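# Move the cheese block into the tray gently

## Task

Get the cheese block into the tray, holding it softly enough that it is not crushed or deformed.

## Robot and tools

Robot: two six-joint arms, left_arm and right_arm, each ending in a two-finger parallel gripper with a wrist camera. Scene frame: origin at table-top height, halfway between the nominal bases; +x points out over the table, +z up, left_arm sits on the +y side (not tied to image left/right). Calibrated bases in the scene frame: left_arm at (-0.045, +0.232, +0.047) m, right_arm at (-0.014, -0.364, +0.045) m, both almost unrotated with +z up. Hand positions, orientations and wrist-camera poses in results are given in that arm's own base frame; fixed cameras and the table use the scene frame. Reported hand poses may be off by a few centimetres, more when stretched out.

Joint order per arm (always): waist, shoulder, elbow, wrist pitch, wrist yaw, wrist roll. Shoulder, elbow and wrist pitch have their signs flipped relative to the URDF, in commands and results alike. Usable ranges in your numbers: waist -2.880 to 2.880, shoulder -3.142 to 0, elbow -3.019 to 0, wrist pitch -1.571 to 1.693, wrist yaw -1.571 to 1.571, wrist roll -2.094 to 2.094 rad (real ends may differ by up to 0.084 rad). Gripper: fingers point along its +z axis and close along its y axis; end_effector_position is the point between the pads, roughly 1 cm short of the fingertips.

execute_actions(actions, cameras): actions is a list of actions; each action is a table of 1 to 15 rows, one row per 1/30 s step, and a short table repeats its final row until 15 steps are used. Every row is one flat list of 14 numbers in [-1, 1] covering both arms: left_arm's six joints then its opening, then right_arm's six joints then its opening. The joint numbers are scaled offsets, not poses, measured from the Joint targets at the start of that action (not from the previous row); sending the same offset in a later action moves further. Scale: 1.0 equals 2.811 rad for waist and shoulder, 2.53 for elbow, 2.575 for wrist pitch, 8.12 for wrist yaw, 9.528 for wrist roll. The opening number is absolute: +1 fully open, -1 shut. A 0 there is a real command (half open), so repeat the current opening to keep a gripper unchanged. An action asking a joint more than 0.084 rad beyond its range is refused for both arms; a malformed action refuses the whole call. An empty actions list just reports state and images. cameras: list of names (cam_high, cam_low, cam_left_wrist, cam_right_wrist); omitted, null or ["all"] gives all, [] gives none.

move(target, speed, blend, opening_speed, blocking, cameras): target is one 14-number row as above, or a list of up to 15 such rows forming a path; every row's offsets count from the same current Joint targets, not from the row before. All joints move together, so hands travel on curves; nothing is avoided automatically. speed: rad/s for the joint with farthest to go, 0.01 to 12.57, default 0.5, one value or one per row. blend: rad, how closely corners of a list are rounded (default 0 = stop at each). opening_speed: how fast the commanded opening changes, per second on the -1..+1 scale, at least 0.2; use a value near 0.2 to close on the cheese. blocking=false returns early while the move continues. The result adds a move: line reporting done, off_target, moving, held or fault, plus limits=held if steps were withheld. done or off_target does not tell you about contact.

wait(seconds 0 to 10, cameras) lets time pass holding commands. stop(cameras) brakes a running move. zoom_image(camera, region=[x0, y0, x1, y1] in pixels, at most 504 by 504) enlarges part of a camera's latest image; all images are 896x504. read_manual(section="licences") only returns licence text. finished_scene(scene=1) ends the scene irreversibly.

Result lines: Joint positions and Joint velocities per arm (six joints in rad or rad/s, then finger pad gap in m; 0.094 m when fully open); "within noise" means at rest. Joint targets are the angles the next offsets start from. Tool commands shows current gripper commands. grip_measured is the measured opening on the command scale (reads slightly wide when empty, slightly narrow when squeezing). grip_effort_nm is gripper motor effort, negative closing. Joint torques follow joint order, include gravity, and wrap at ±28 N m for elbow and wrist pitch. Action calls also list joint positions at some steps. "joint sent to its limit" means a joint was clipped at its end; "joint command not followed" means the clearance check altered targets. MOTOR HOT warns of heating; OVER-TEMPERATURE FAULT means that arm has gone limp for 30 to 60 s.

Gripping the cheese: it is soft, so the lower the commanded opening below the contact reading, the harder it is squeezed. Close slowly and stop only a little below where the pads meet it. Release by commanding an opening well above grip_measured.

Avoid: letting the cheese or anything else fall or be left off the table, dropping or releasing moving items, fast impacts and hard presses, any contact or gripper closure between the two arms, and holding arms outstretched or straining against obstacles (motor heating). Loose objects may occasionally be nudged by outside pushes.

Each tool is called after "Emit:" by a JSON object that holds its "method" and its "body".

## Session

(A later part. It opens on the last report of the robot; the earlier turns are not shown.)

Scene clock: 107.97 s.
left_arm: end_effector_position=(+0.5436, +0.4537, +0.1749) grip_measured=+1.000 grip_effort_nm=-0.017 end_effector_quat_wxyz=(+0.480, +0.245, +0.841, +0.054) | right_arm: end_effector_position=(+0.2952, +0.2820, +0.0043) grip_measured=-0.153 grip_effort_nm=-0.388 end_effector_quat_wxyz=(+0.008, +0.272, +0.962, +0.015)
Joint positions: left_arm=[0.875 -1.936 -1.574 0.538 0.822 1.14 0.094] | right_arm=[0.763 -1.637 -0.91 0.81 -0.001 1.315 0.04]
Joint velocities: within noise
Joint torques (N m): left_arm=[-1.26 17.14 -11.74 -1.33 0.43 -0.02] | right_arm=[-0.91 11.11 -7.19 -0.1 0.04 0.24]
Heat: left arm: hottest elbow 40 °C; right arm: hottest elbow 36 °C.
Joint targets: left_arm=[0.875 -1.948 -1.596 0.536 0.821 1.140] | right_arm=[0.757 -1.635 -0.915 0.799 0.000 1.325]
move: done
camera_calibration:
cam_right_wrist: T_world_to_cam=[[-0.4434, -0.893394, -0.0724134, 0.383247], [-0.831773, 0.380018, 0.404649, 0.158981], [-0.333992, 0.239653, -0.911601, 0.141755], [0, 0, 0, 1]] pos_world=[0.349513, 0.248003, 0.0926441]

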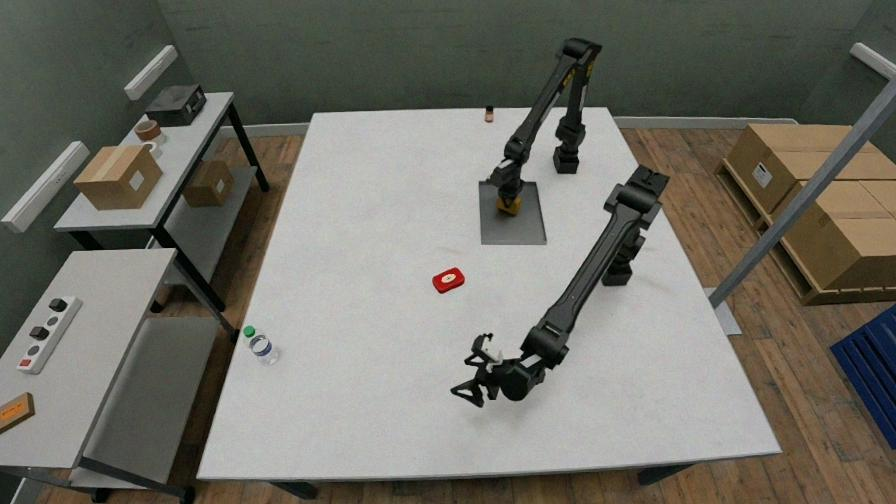

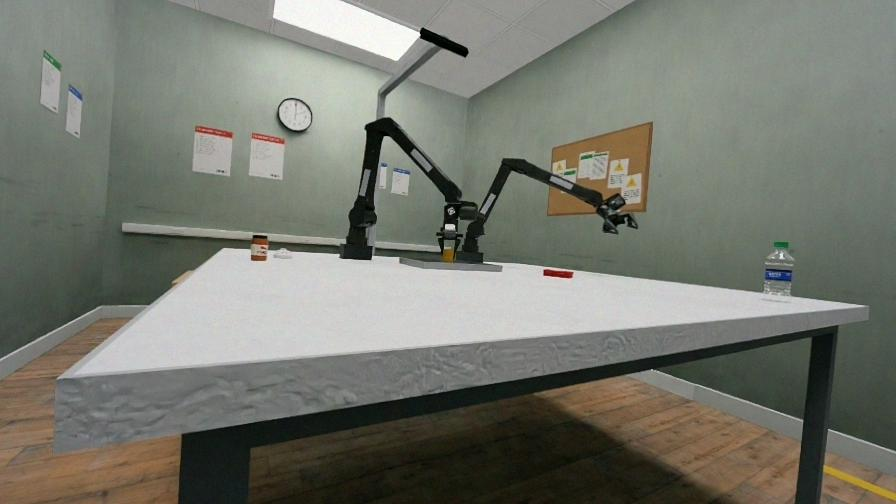

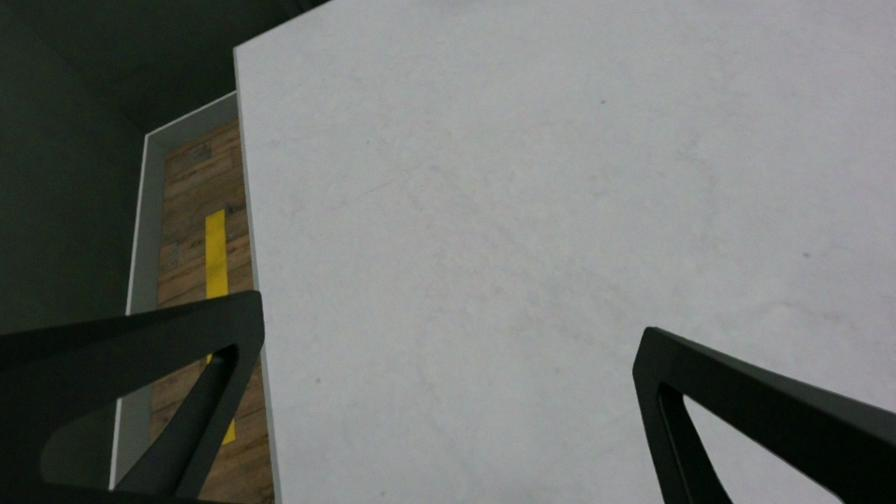

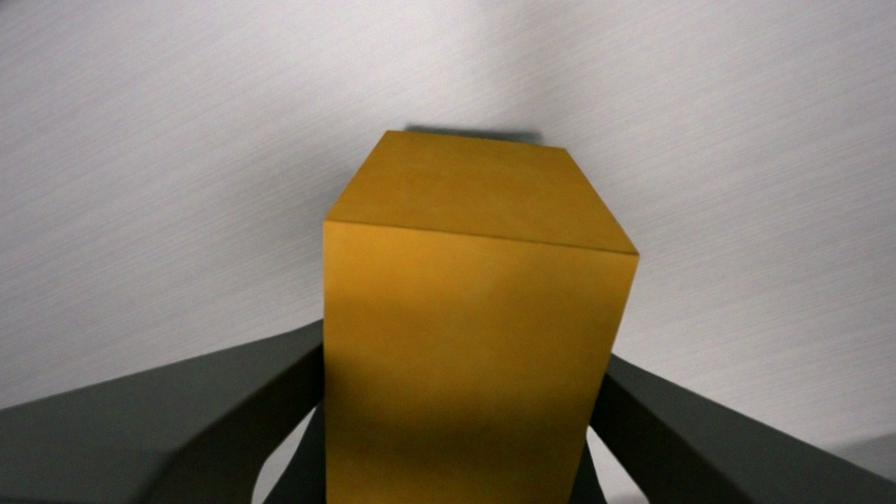

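Emit:
{"method": "move", "body": {"target": [0,0,0,0,0,0,1,0,0,0.0138,0,0,0,-0.16], "speed": 0.1, "cameras": ["cam_low","cam_right_wrist"]}}

Emit:
{"method": "zoom_image", "body": {"camera": "cam_low", "region": [380, 210, 520, 290]}}

Scene clock: 114.03 s.
left_arm: end_effector_position=(+0.5436, +0.4537, +0.1749) grip_measured=+1.000 grip_effort_nm=-0.017 end_effector_quat_wxyz=(+0.480, +0.245, +0.841, +0.054) | right_arm: end_effector_position=(+0.2830, +0.2703, -0.0054) grip_measured=-0.153 grip_effort_nm=-0.393 end_effector_quat_wxyz=(+0.000, +0.272, +0.962, +0.001)
Joint positions: left_arm=[0.875 -1.936 -1.574 0.538 0.822 1.14 0.094] | right_arm=[0.763 -1.637 -0.876 0.809 -0.001 1.315 0.04]
Joint velocities: within noise
Joint torques (N m): left_arm=[-1.26 17.14 -11.75 -1.33 0.43 -0.02] | right_arm=[-1.32 11.16 -6.87 0.14 0.06 0.27]
Heat: left arm: hottest elbow 40 °C; right arm: hottest waist 35 °C.
Joint targets: left_arm=[0.875 -1.948 -1.596 0.536 0.821 1.140] | right_arm=[0.757 -1.635 -0.881 0.799 0.000 1.325]
move: done
camera_calibration:
cam_right_wrist: T_world_to_cam=[[-0.444743, -0.894693, -0.0415842, 0.367698], [-0.822081, 0.389338, 0.415451, 0.152062], [-0.35551, 0.218954, -0.908665, 0.143341], [0, 0, 0, 1]] pos_world=[0.339498, 0.238388, 0.0823653]
Images, in order (width x height): cam_low 896x504, cam_right_wrist 896x504.

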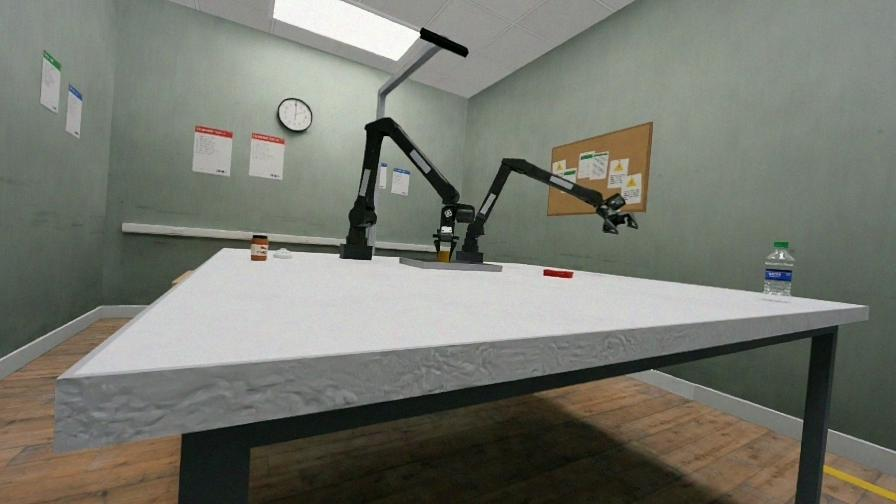

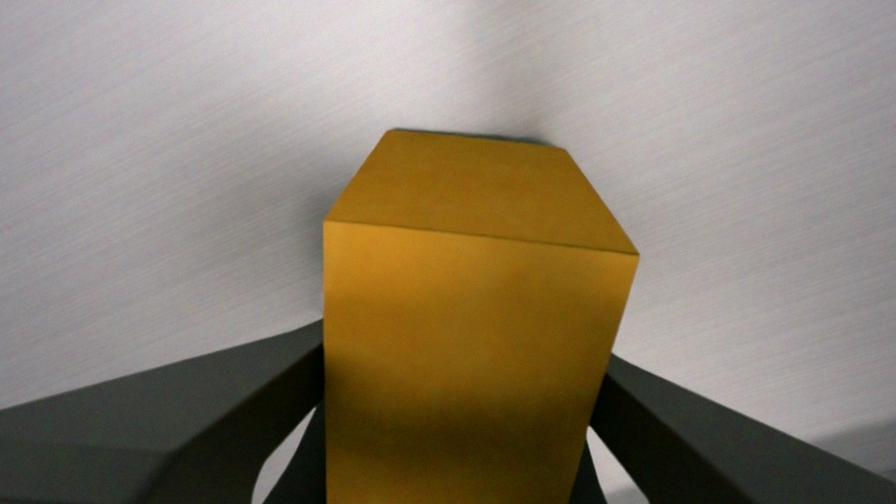

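Scaled by 3.600 from the camera's 896x504 image, which has a finer 1280x720 frame.

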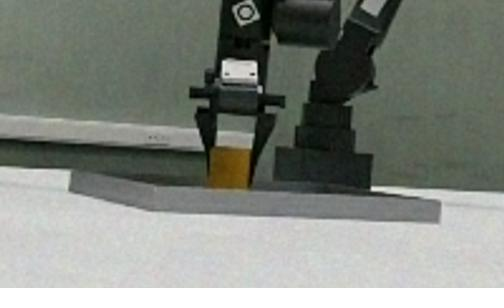

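Emit:
{"method": "move", "body": {"target": [0,0,0,0,0,0,1,0,0,0.0044,-0.0035,0,0,-0.16], "speed": 0.1, "cameras": ["cam_low","cam_right_wrist"]}}

Emit:
{"method": "zoom_image", "body": {"camera": "cam_right_wrist", "region": [300, 80, 650, 260]}}

Scene clock: 118.53 s.
left_arm: end_effector_position=(+0.5436, +0.4537, +0.1749) grip_measured=+1.000 grip_effort_nm=-0.022 end_effector_quat_wxyz=(+0.480, +0.245, +0.841, +0.054) | right_arm: end_effector_position=(+0.2808, +0.2682, -0.0081) grip_measured=-0.153 grip_effort_nm=-0.388 end_effector_quat_wxyz=(-0.001, +0.272, +0.962, +0.000)
Joint positions: left_arm=[0.875 -1.936 -1.574 0.538 0.822 1.14 0.094] | right_arm=[0.763 -1.637 -0.866 0.801 -0.001 1.315 0.04]
Joint velocities: within noise
Joint torques (N m): left_arm=[-1.26 17.14 -11.75 -1.32 0.43 -0.02] | right_arm=[-1.2 11.46 -6.71 0.06 0.07 0.24]
Heat: left arm: hottest elbow 40 °C; right arm: hottest waist 35 °C.
Joint targets: left_arm=[0.875 -1.948 -1.596 0.536 0.821 1.140] | right_arm=[0.757 -1.635 -0.869 0.790 0.000 1.325]
move: done
camera_calibration:
cam_right_wrist: T_world_to_cam=[[-0.444728, -0.894781, -0.0398023, 0.364601], [-0.821526, 0.389809, 0.416106, 0.151842], [-0.356808, 0.217752, -0.908445, 0.141271], [0, 0, 0, 1]] pos_world=[0.337297, 0.236287, 0.0796666]
Images, in order (width x height): cam_low 896x504, cam_right_wrist 896x504.

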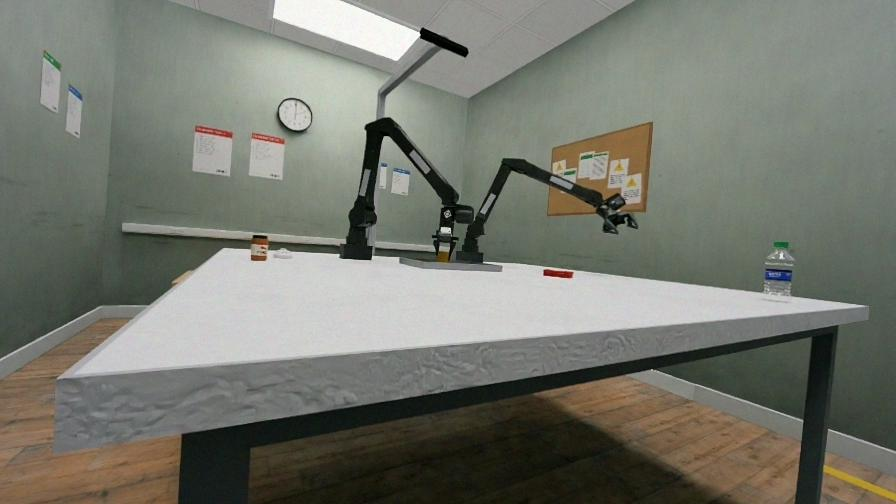

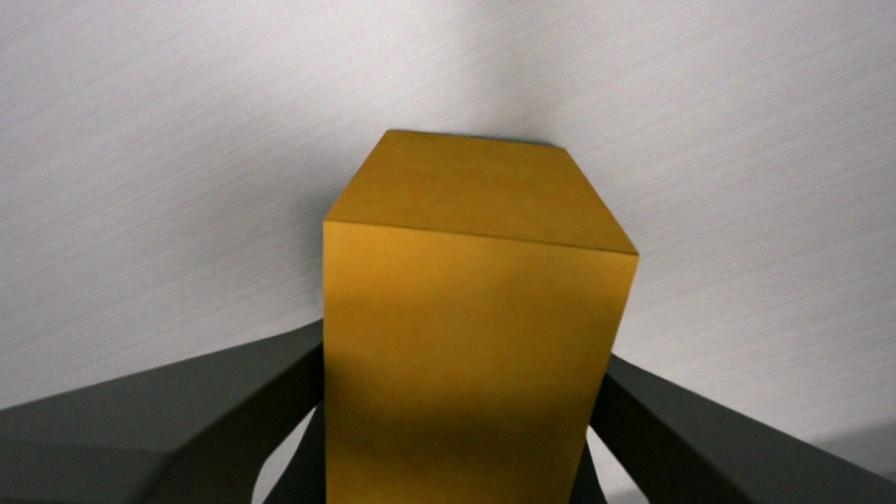

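Scaled by 1.440 from the camera's 896x504 image, which has a finer 1280x720 frame.

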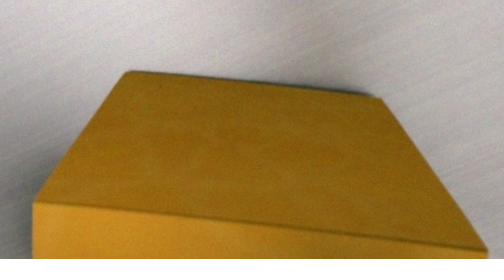

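Emit:
{"method": "move", "body": {"target": [0,0,0,0,0,0,1,0,0,0.0036,-0.0035,0,0,-0.16], "speed": 0.1, "cameras": ["cam_right_wrist"]}}

Emit:
{"method": "zoom_image", "body": {"camera": "cam_right_wrist", "region": [300, 80, 650, 260]}}

Scene clock: 122.83 s.
left_arm: end_effector_position=(+0.5436, +0.4537, +0.1749) grip_measured=+1.000 grip_effort_nm=-0.017 end_effector_quat_wxyz=(+0.480, +0.245, +0.841, +0.054) | right_arm: end_effector_position=(+0.2793, +0.2668, -0.0104) grip_measured=-0.153 grip_effort_nm=-0.388 end_effector_quat_wxyz=(+0.000, +0.272, +0.962, +0.000)
Joint positions: left_arm=[0.875 -1.936 -1.574 0.538 0.822 1.14 0.094] | right_arm=[0.763 -1.637 -0.858 0.792 -0.001 1.315 0.04]
Joint velocities: within noise
Joint torques (N m): left_arm=[-1.26 17.14 -11.75 -1.33 0.44 -0.02] | right_arm=[-1.32 11.46 -6.69 0.08 0.05 0.26]
Heat: left arm: hottest elbow 40 °C; right arm: hottest elbow 35 °C.
Joint targets: left_arm=[0.875 -1.948 -1.596 0.536 0.821 1.140] | right_arm=[0.757 -1.635 -0.860 0.781 0.000 1.325]
move: done
camera_calibration:
cam_right_wrist: T_world_to_cam=[[-0.444738, -0.894743, -0.0405216, 0.362641], [-0.821741, 0.389619, 0.415858, 0.152249], [-0.356299, 0.218246, -0.908526, 0.13867], [0, 0, 0, 1]] pos_world=[0.335797, 0.234888, 0.0773661]
Images, in order (width x height): cam_right_wrist 896x504.

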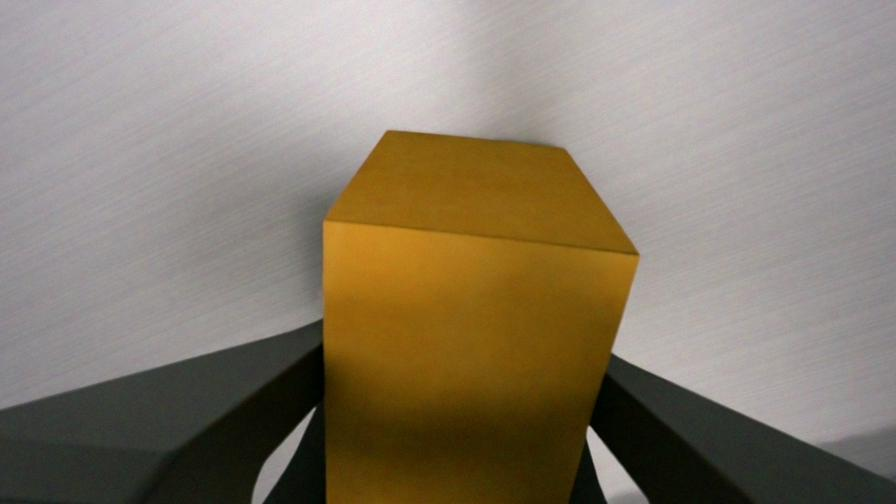

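Scaled by 1.440 from the camera's 896x504 image, which has a finer 1280x720 frame.

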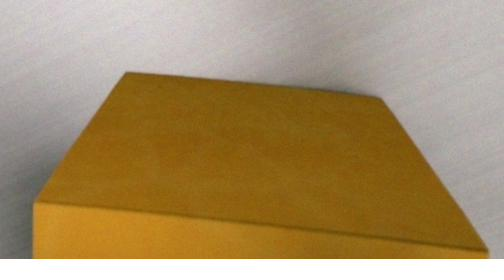

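Emit:
{"method": "move", "body": {"target": [0,0,0,0,0,0,1,0,0,0.0015,-0.0015,0,0,-0.16], "speed": 0.1, "cameras": []}}

Emit:
{"method": "move", "body": {"target": [0,0,0,0,0,0,1,0,0,0,0,0,0,0.7], "opening_speed": 0.5, "cameras": ["cam_right_wrist"]}}

Emit:
{"method": "move", "body": {"target": [0,0,0,0,0,0,1,0,0.0523,-0.041,0.103,0,0,0.7], "speed": 0.3}}

Scene clock: 127.47 s.
left_arm: end_effector_position=(+0.5436, +0.4537, +0.1749) grip_measured=+1.000 grip_effort_nm=-0.017 end_effector_quat_wxyz=(+0.480, +0.245, +0.841, +0.054) | right_arm: end_effector_position=(+0.2797, +0.2672, -0.0104) grip_measured=-0.153 grip_effort_nm=-0.398 end_effector_quat_wxyz=(+0.000, +0.272, +0.962, +0.001)
Joint positions: left_arm=[0.875 -1.936 -1.574 0.538 0.822 1.14 0.094] | right_arm=[0.763 -1.637 -0.858 0.789 -0.001 1.315 0.04]
Joint velocities: within noise
Joint torques (N m): left_arm=[-1.26 17.08 -11.77 -1.33 0.44 -0.02] | right_arm=[-1.26 11.16 -6.32 -0.05 0.07 0.27]
Heat: left arm: hottest elbow 40 °C; right arm: hottest elbow 35 °C.
Joint targets: left_arm=[0.875 -1.948 -1.596 0.536 0.821 1.140] | right_arm=[0.757 -1.635 -0.856 0.777 0.000 1.325]
move: done
No camera images: "cameras" was empty.

Scene clock: 129.40 s.
left_arm: end_effector_position=(+0.5436, +0.4537, +0.1749) grip_measured=+1.000 grip_effort_nm=-0.017 end_effector_quat_wxyz=(+0.480, +0.245, +0.841, +0.054) | right_arm: end_effector_position=(+0.2796, +0.2671, -0.0107) grip_measured=+0.698 grip_effort_nm=0.110 end_effector_quat_wxyz=(+0.000, +0.272, +0.962, +0.001)
Joint positions: left_arm=[0.875 -1.936 -1.574 0.538 0.822 1.14 0.094] | right_arm=[0.763 -1.637 -0.856 0.788 -0.001 1.315 0.08]
Joint velocities: within noise
Joint torques (N m): left_arm=[-1.26 17.08 -11.75 -1.33 0.44 -0.02] | right_arm=[-1.03 11.28 -6.39 0.08 0.04 0.26]
Heat: left arm: hottest elbow 40 °C; right arm: hottest waist 34 °C.
Joint targets: left_arm=[0.875 -1.948 -1.596 0.536 0.821 1.140] | right_arm=[0.757 -1.635 -0.856 0.777 0.000 1.325]
move: done
camera_calibration:
cam_right_wrist: T_world_to_cam=[[-0.444627, -0.894665, -0.043381, 0.362929], [-0.822666, 0.38873, 0.414861, 0.153014], [-0.354298, 0.220146, -0.90885, 0.137316], [0, 0, 0, 1]] pos_world=[0.335899, 0.234989, 0.0770641]
Images, in order (width x height): cam_right_wrist 896x504.

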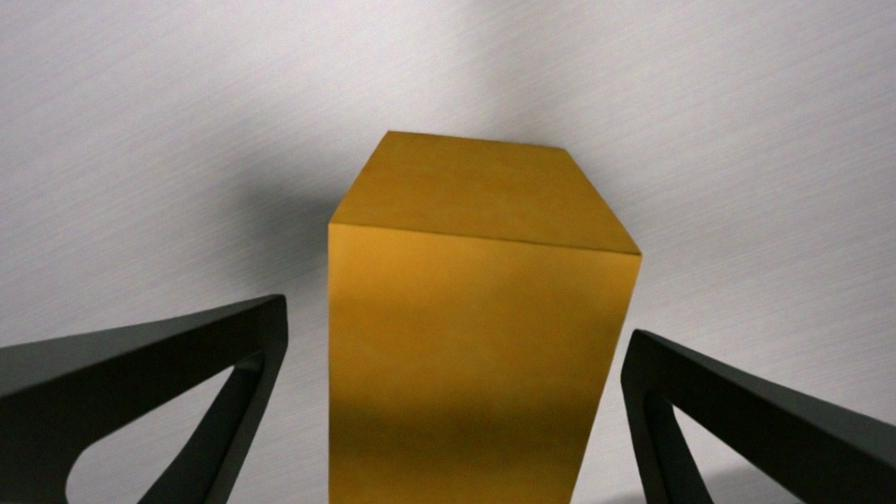

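Scene clock: 130.73 s.
left_arm: end_effector_position=(+0.5436, +0.4537, +0.1749) grip_measured=+1.000 grip_effort_nm=-0.022 end_effector_quat_wxyz=(+0.480, +0.245, +0.841, +0.054) | right_arm: end_effector_position=(+0.2692, +0.2571, +0.0614) grip_measured=+0.698 grip_effort_nm=0.105 end_effector_quat_wxyz=(-0.009, +0.272, +0.962, -0.014)
Joint positions: left_arm=[0.875 -1.936 -1.574 0.538 0.822 1.14 0.094] | right_arm=[0.763 -1.49 -0.92 1.034 -0.001 1.315 0.08]
Joint velocities: within noise
Joint torques (N m): left_arm=[-1.26 17.08 -11.75 -1.32 0.43 -0.02] | right_arm=[-1.2 10.34 -10.58 0.99 0.04 0.26]
Heat: left arm: hottest elbow 41 °C; right arm: hottest waist 34 °C.
Joint targets: left_arm=[0.875 -1.948 -1.596 0.536 0.821 1.140] | right_arm=[0.757 -1.488 -0.960 1.043 0.000 1.325]
move: off_target (right_arm); right_arm: the elbow is farthest, 0.040 rad from its target
camera_calibration:
cam_right_wrist: T_world_to_cam=[[-0.44538, -0.895293, -0.0093094, 0.350757], [-0.811628, 0.399326, 0.426378, 0.112009], [-0.378016, 0.197456, -0.904497, 0.213357], [0, 0, 0, 1]] pos_world=[0.327782, 0.227173, 0.148488]

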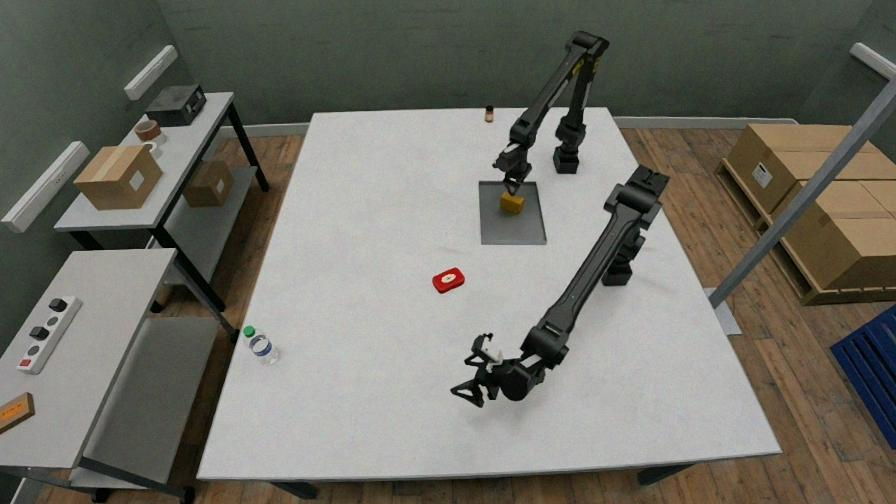

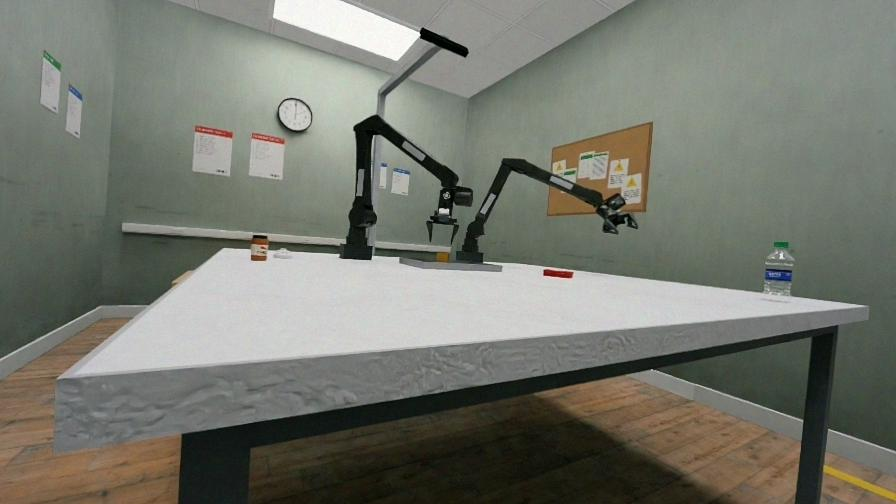

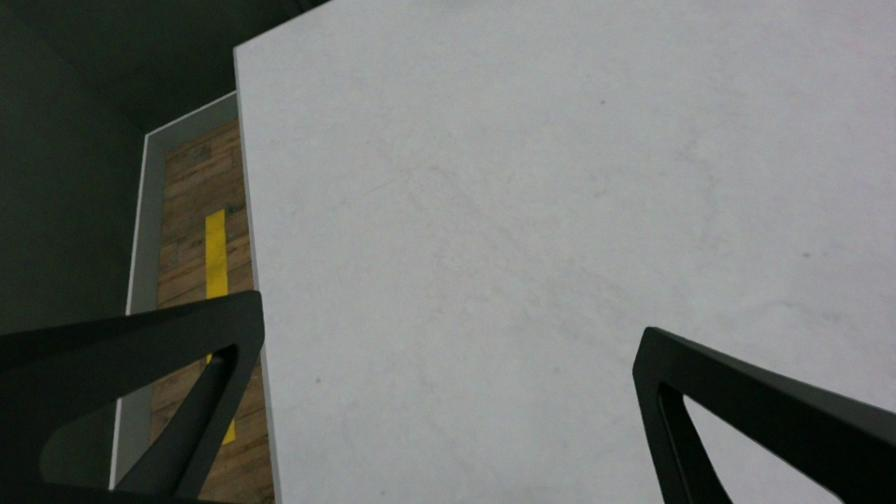

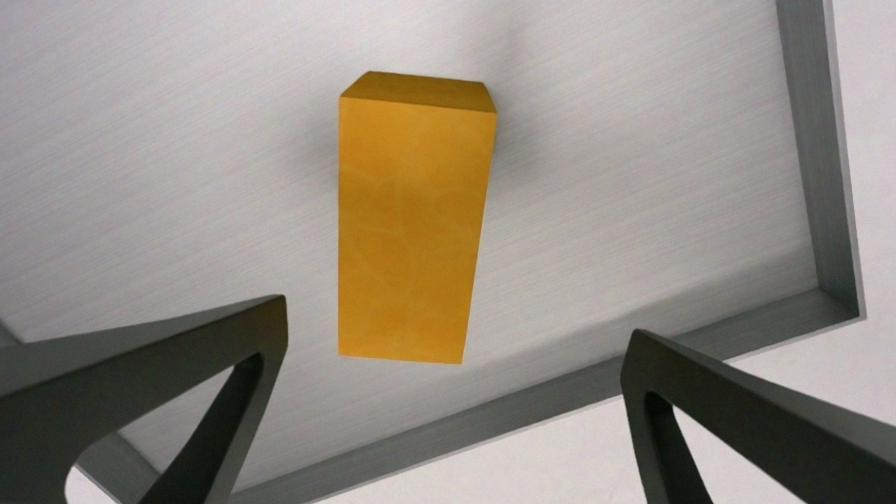

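Emit:
{"method": "finished_scene", "body": {}}

The scene is finished: the task was done.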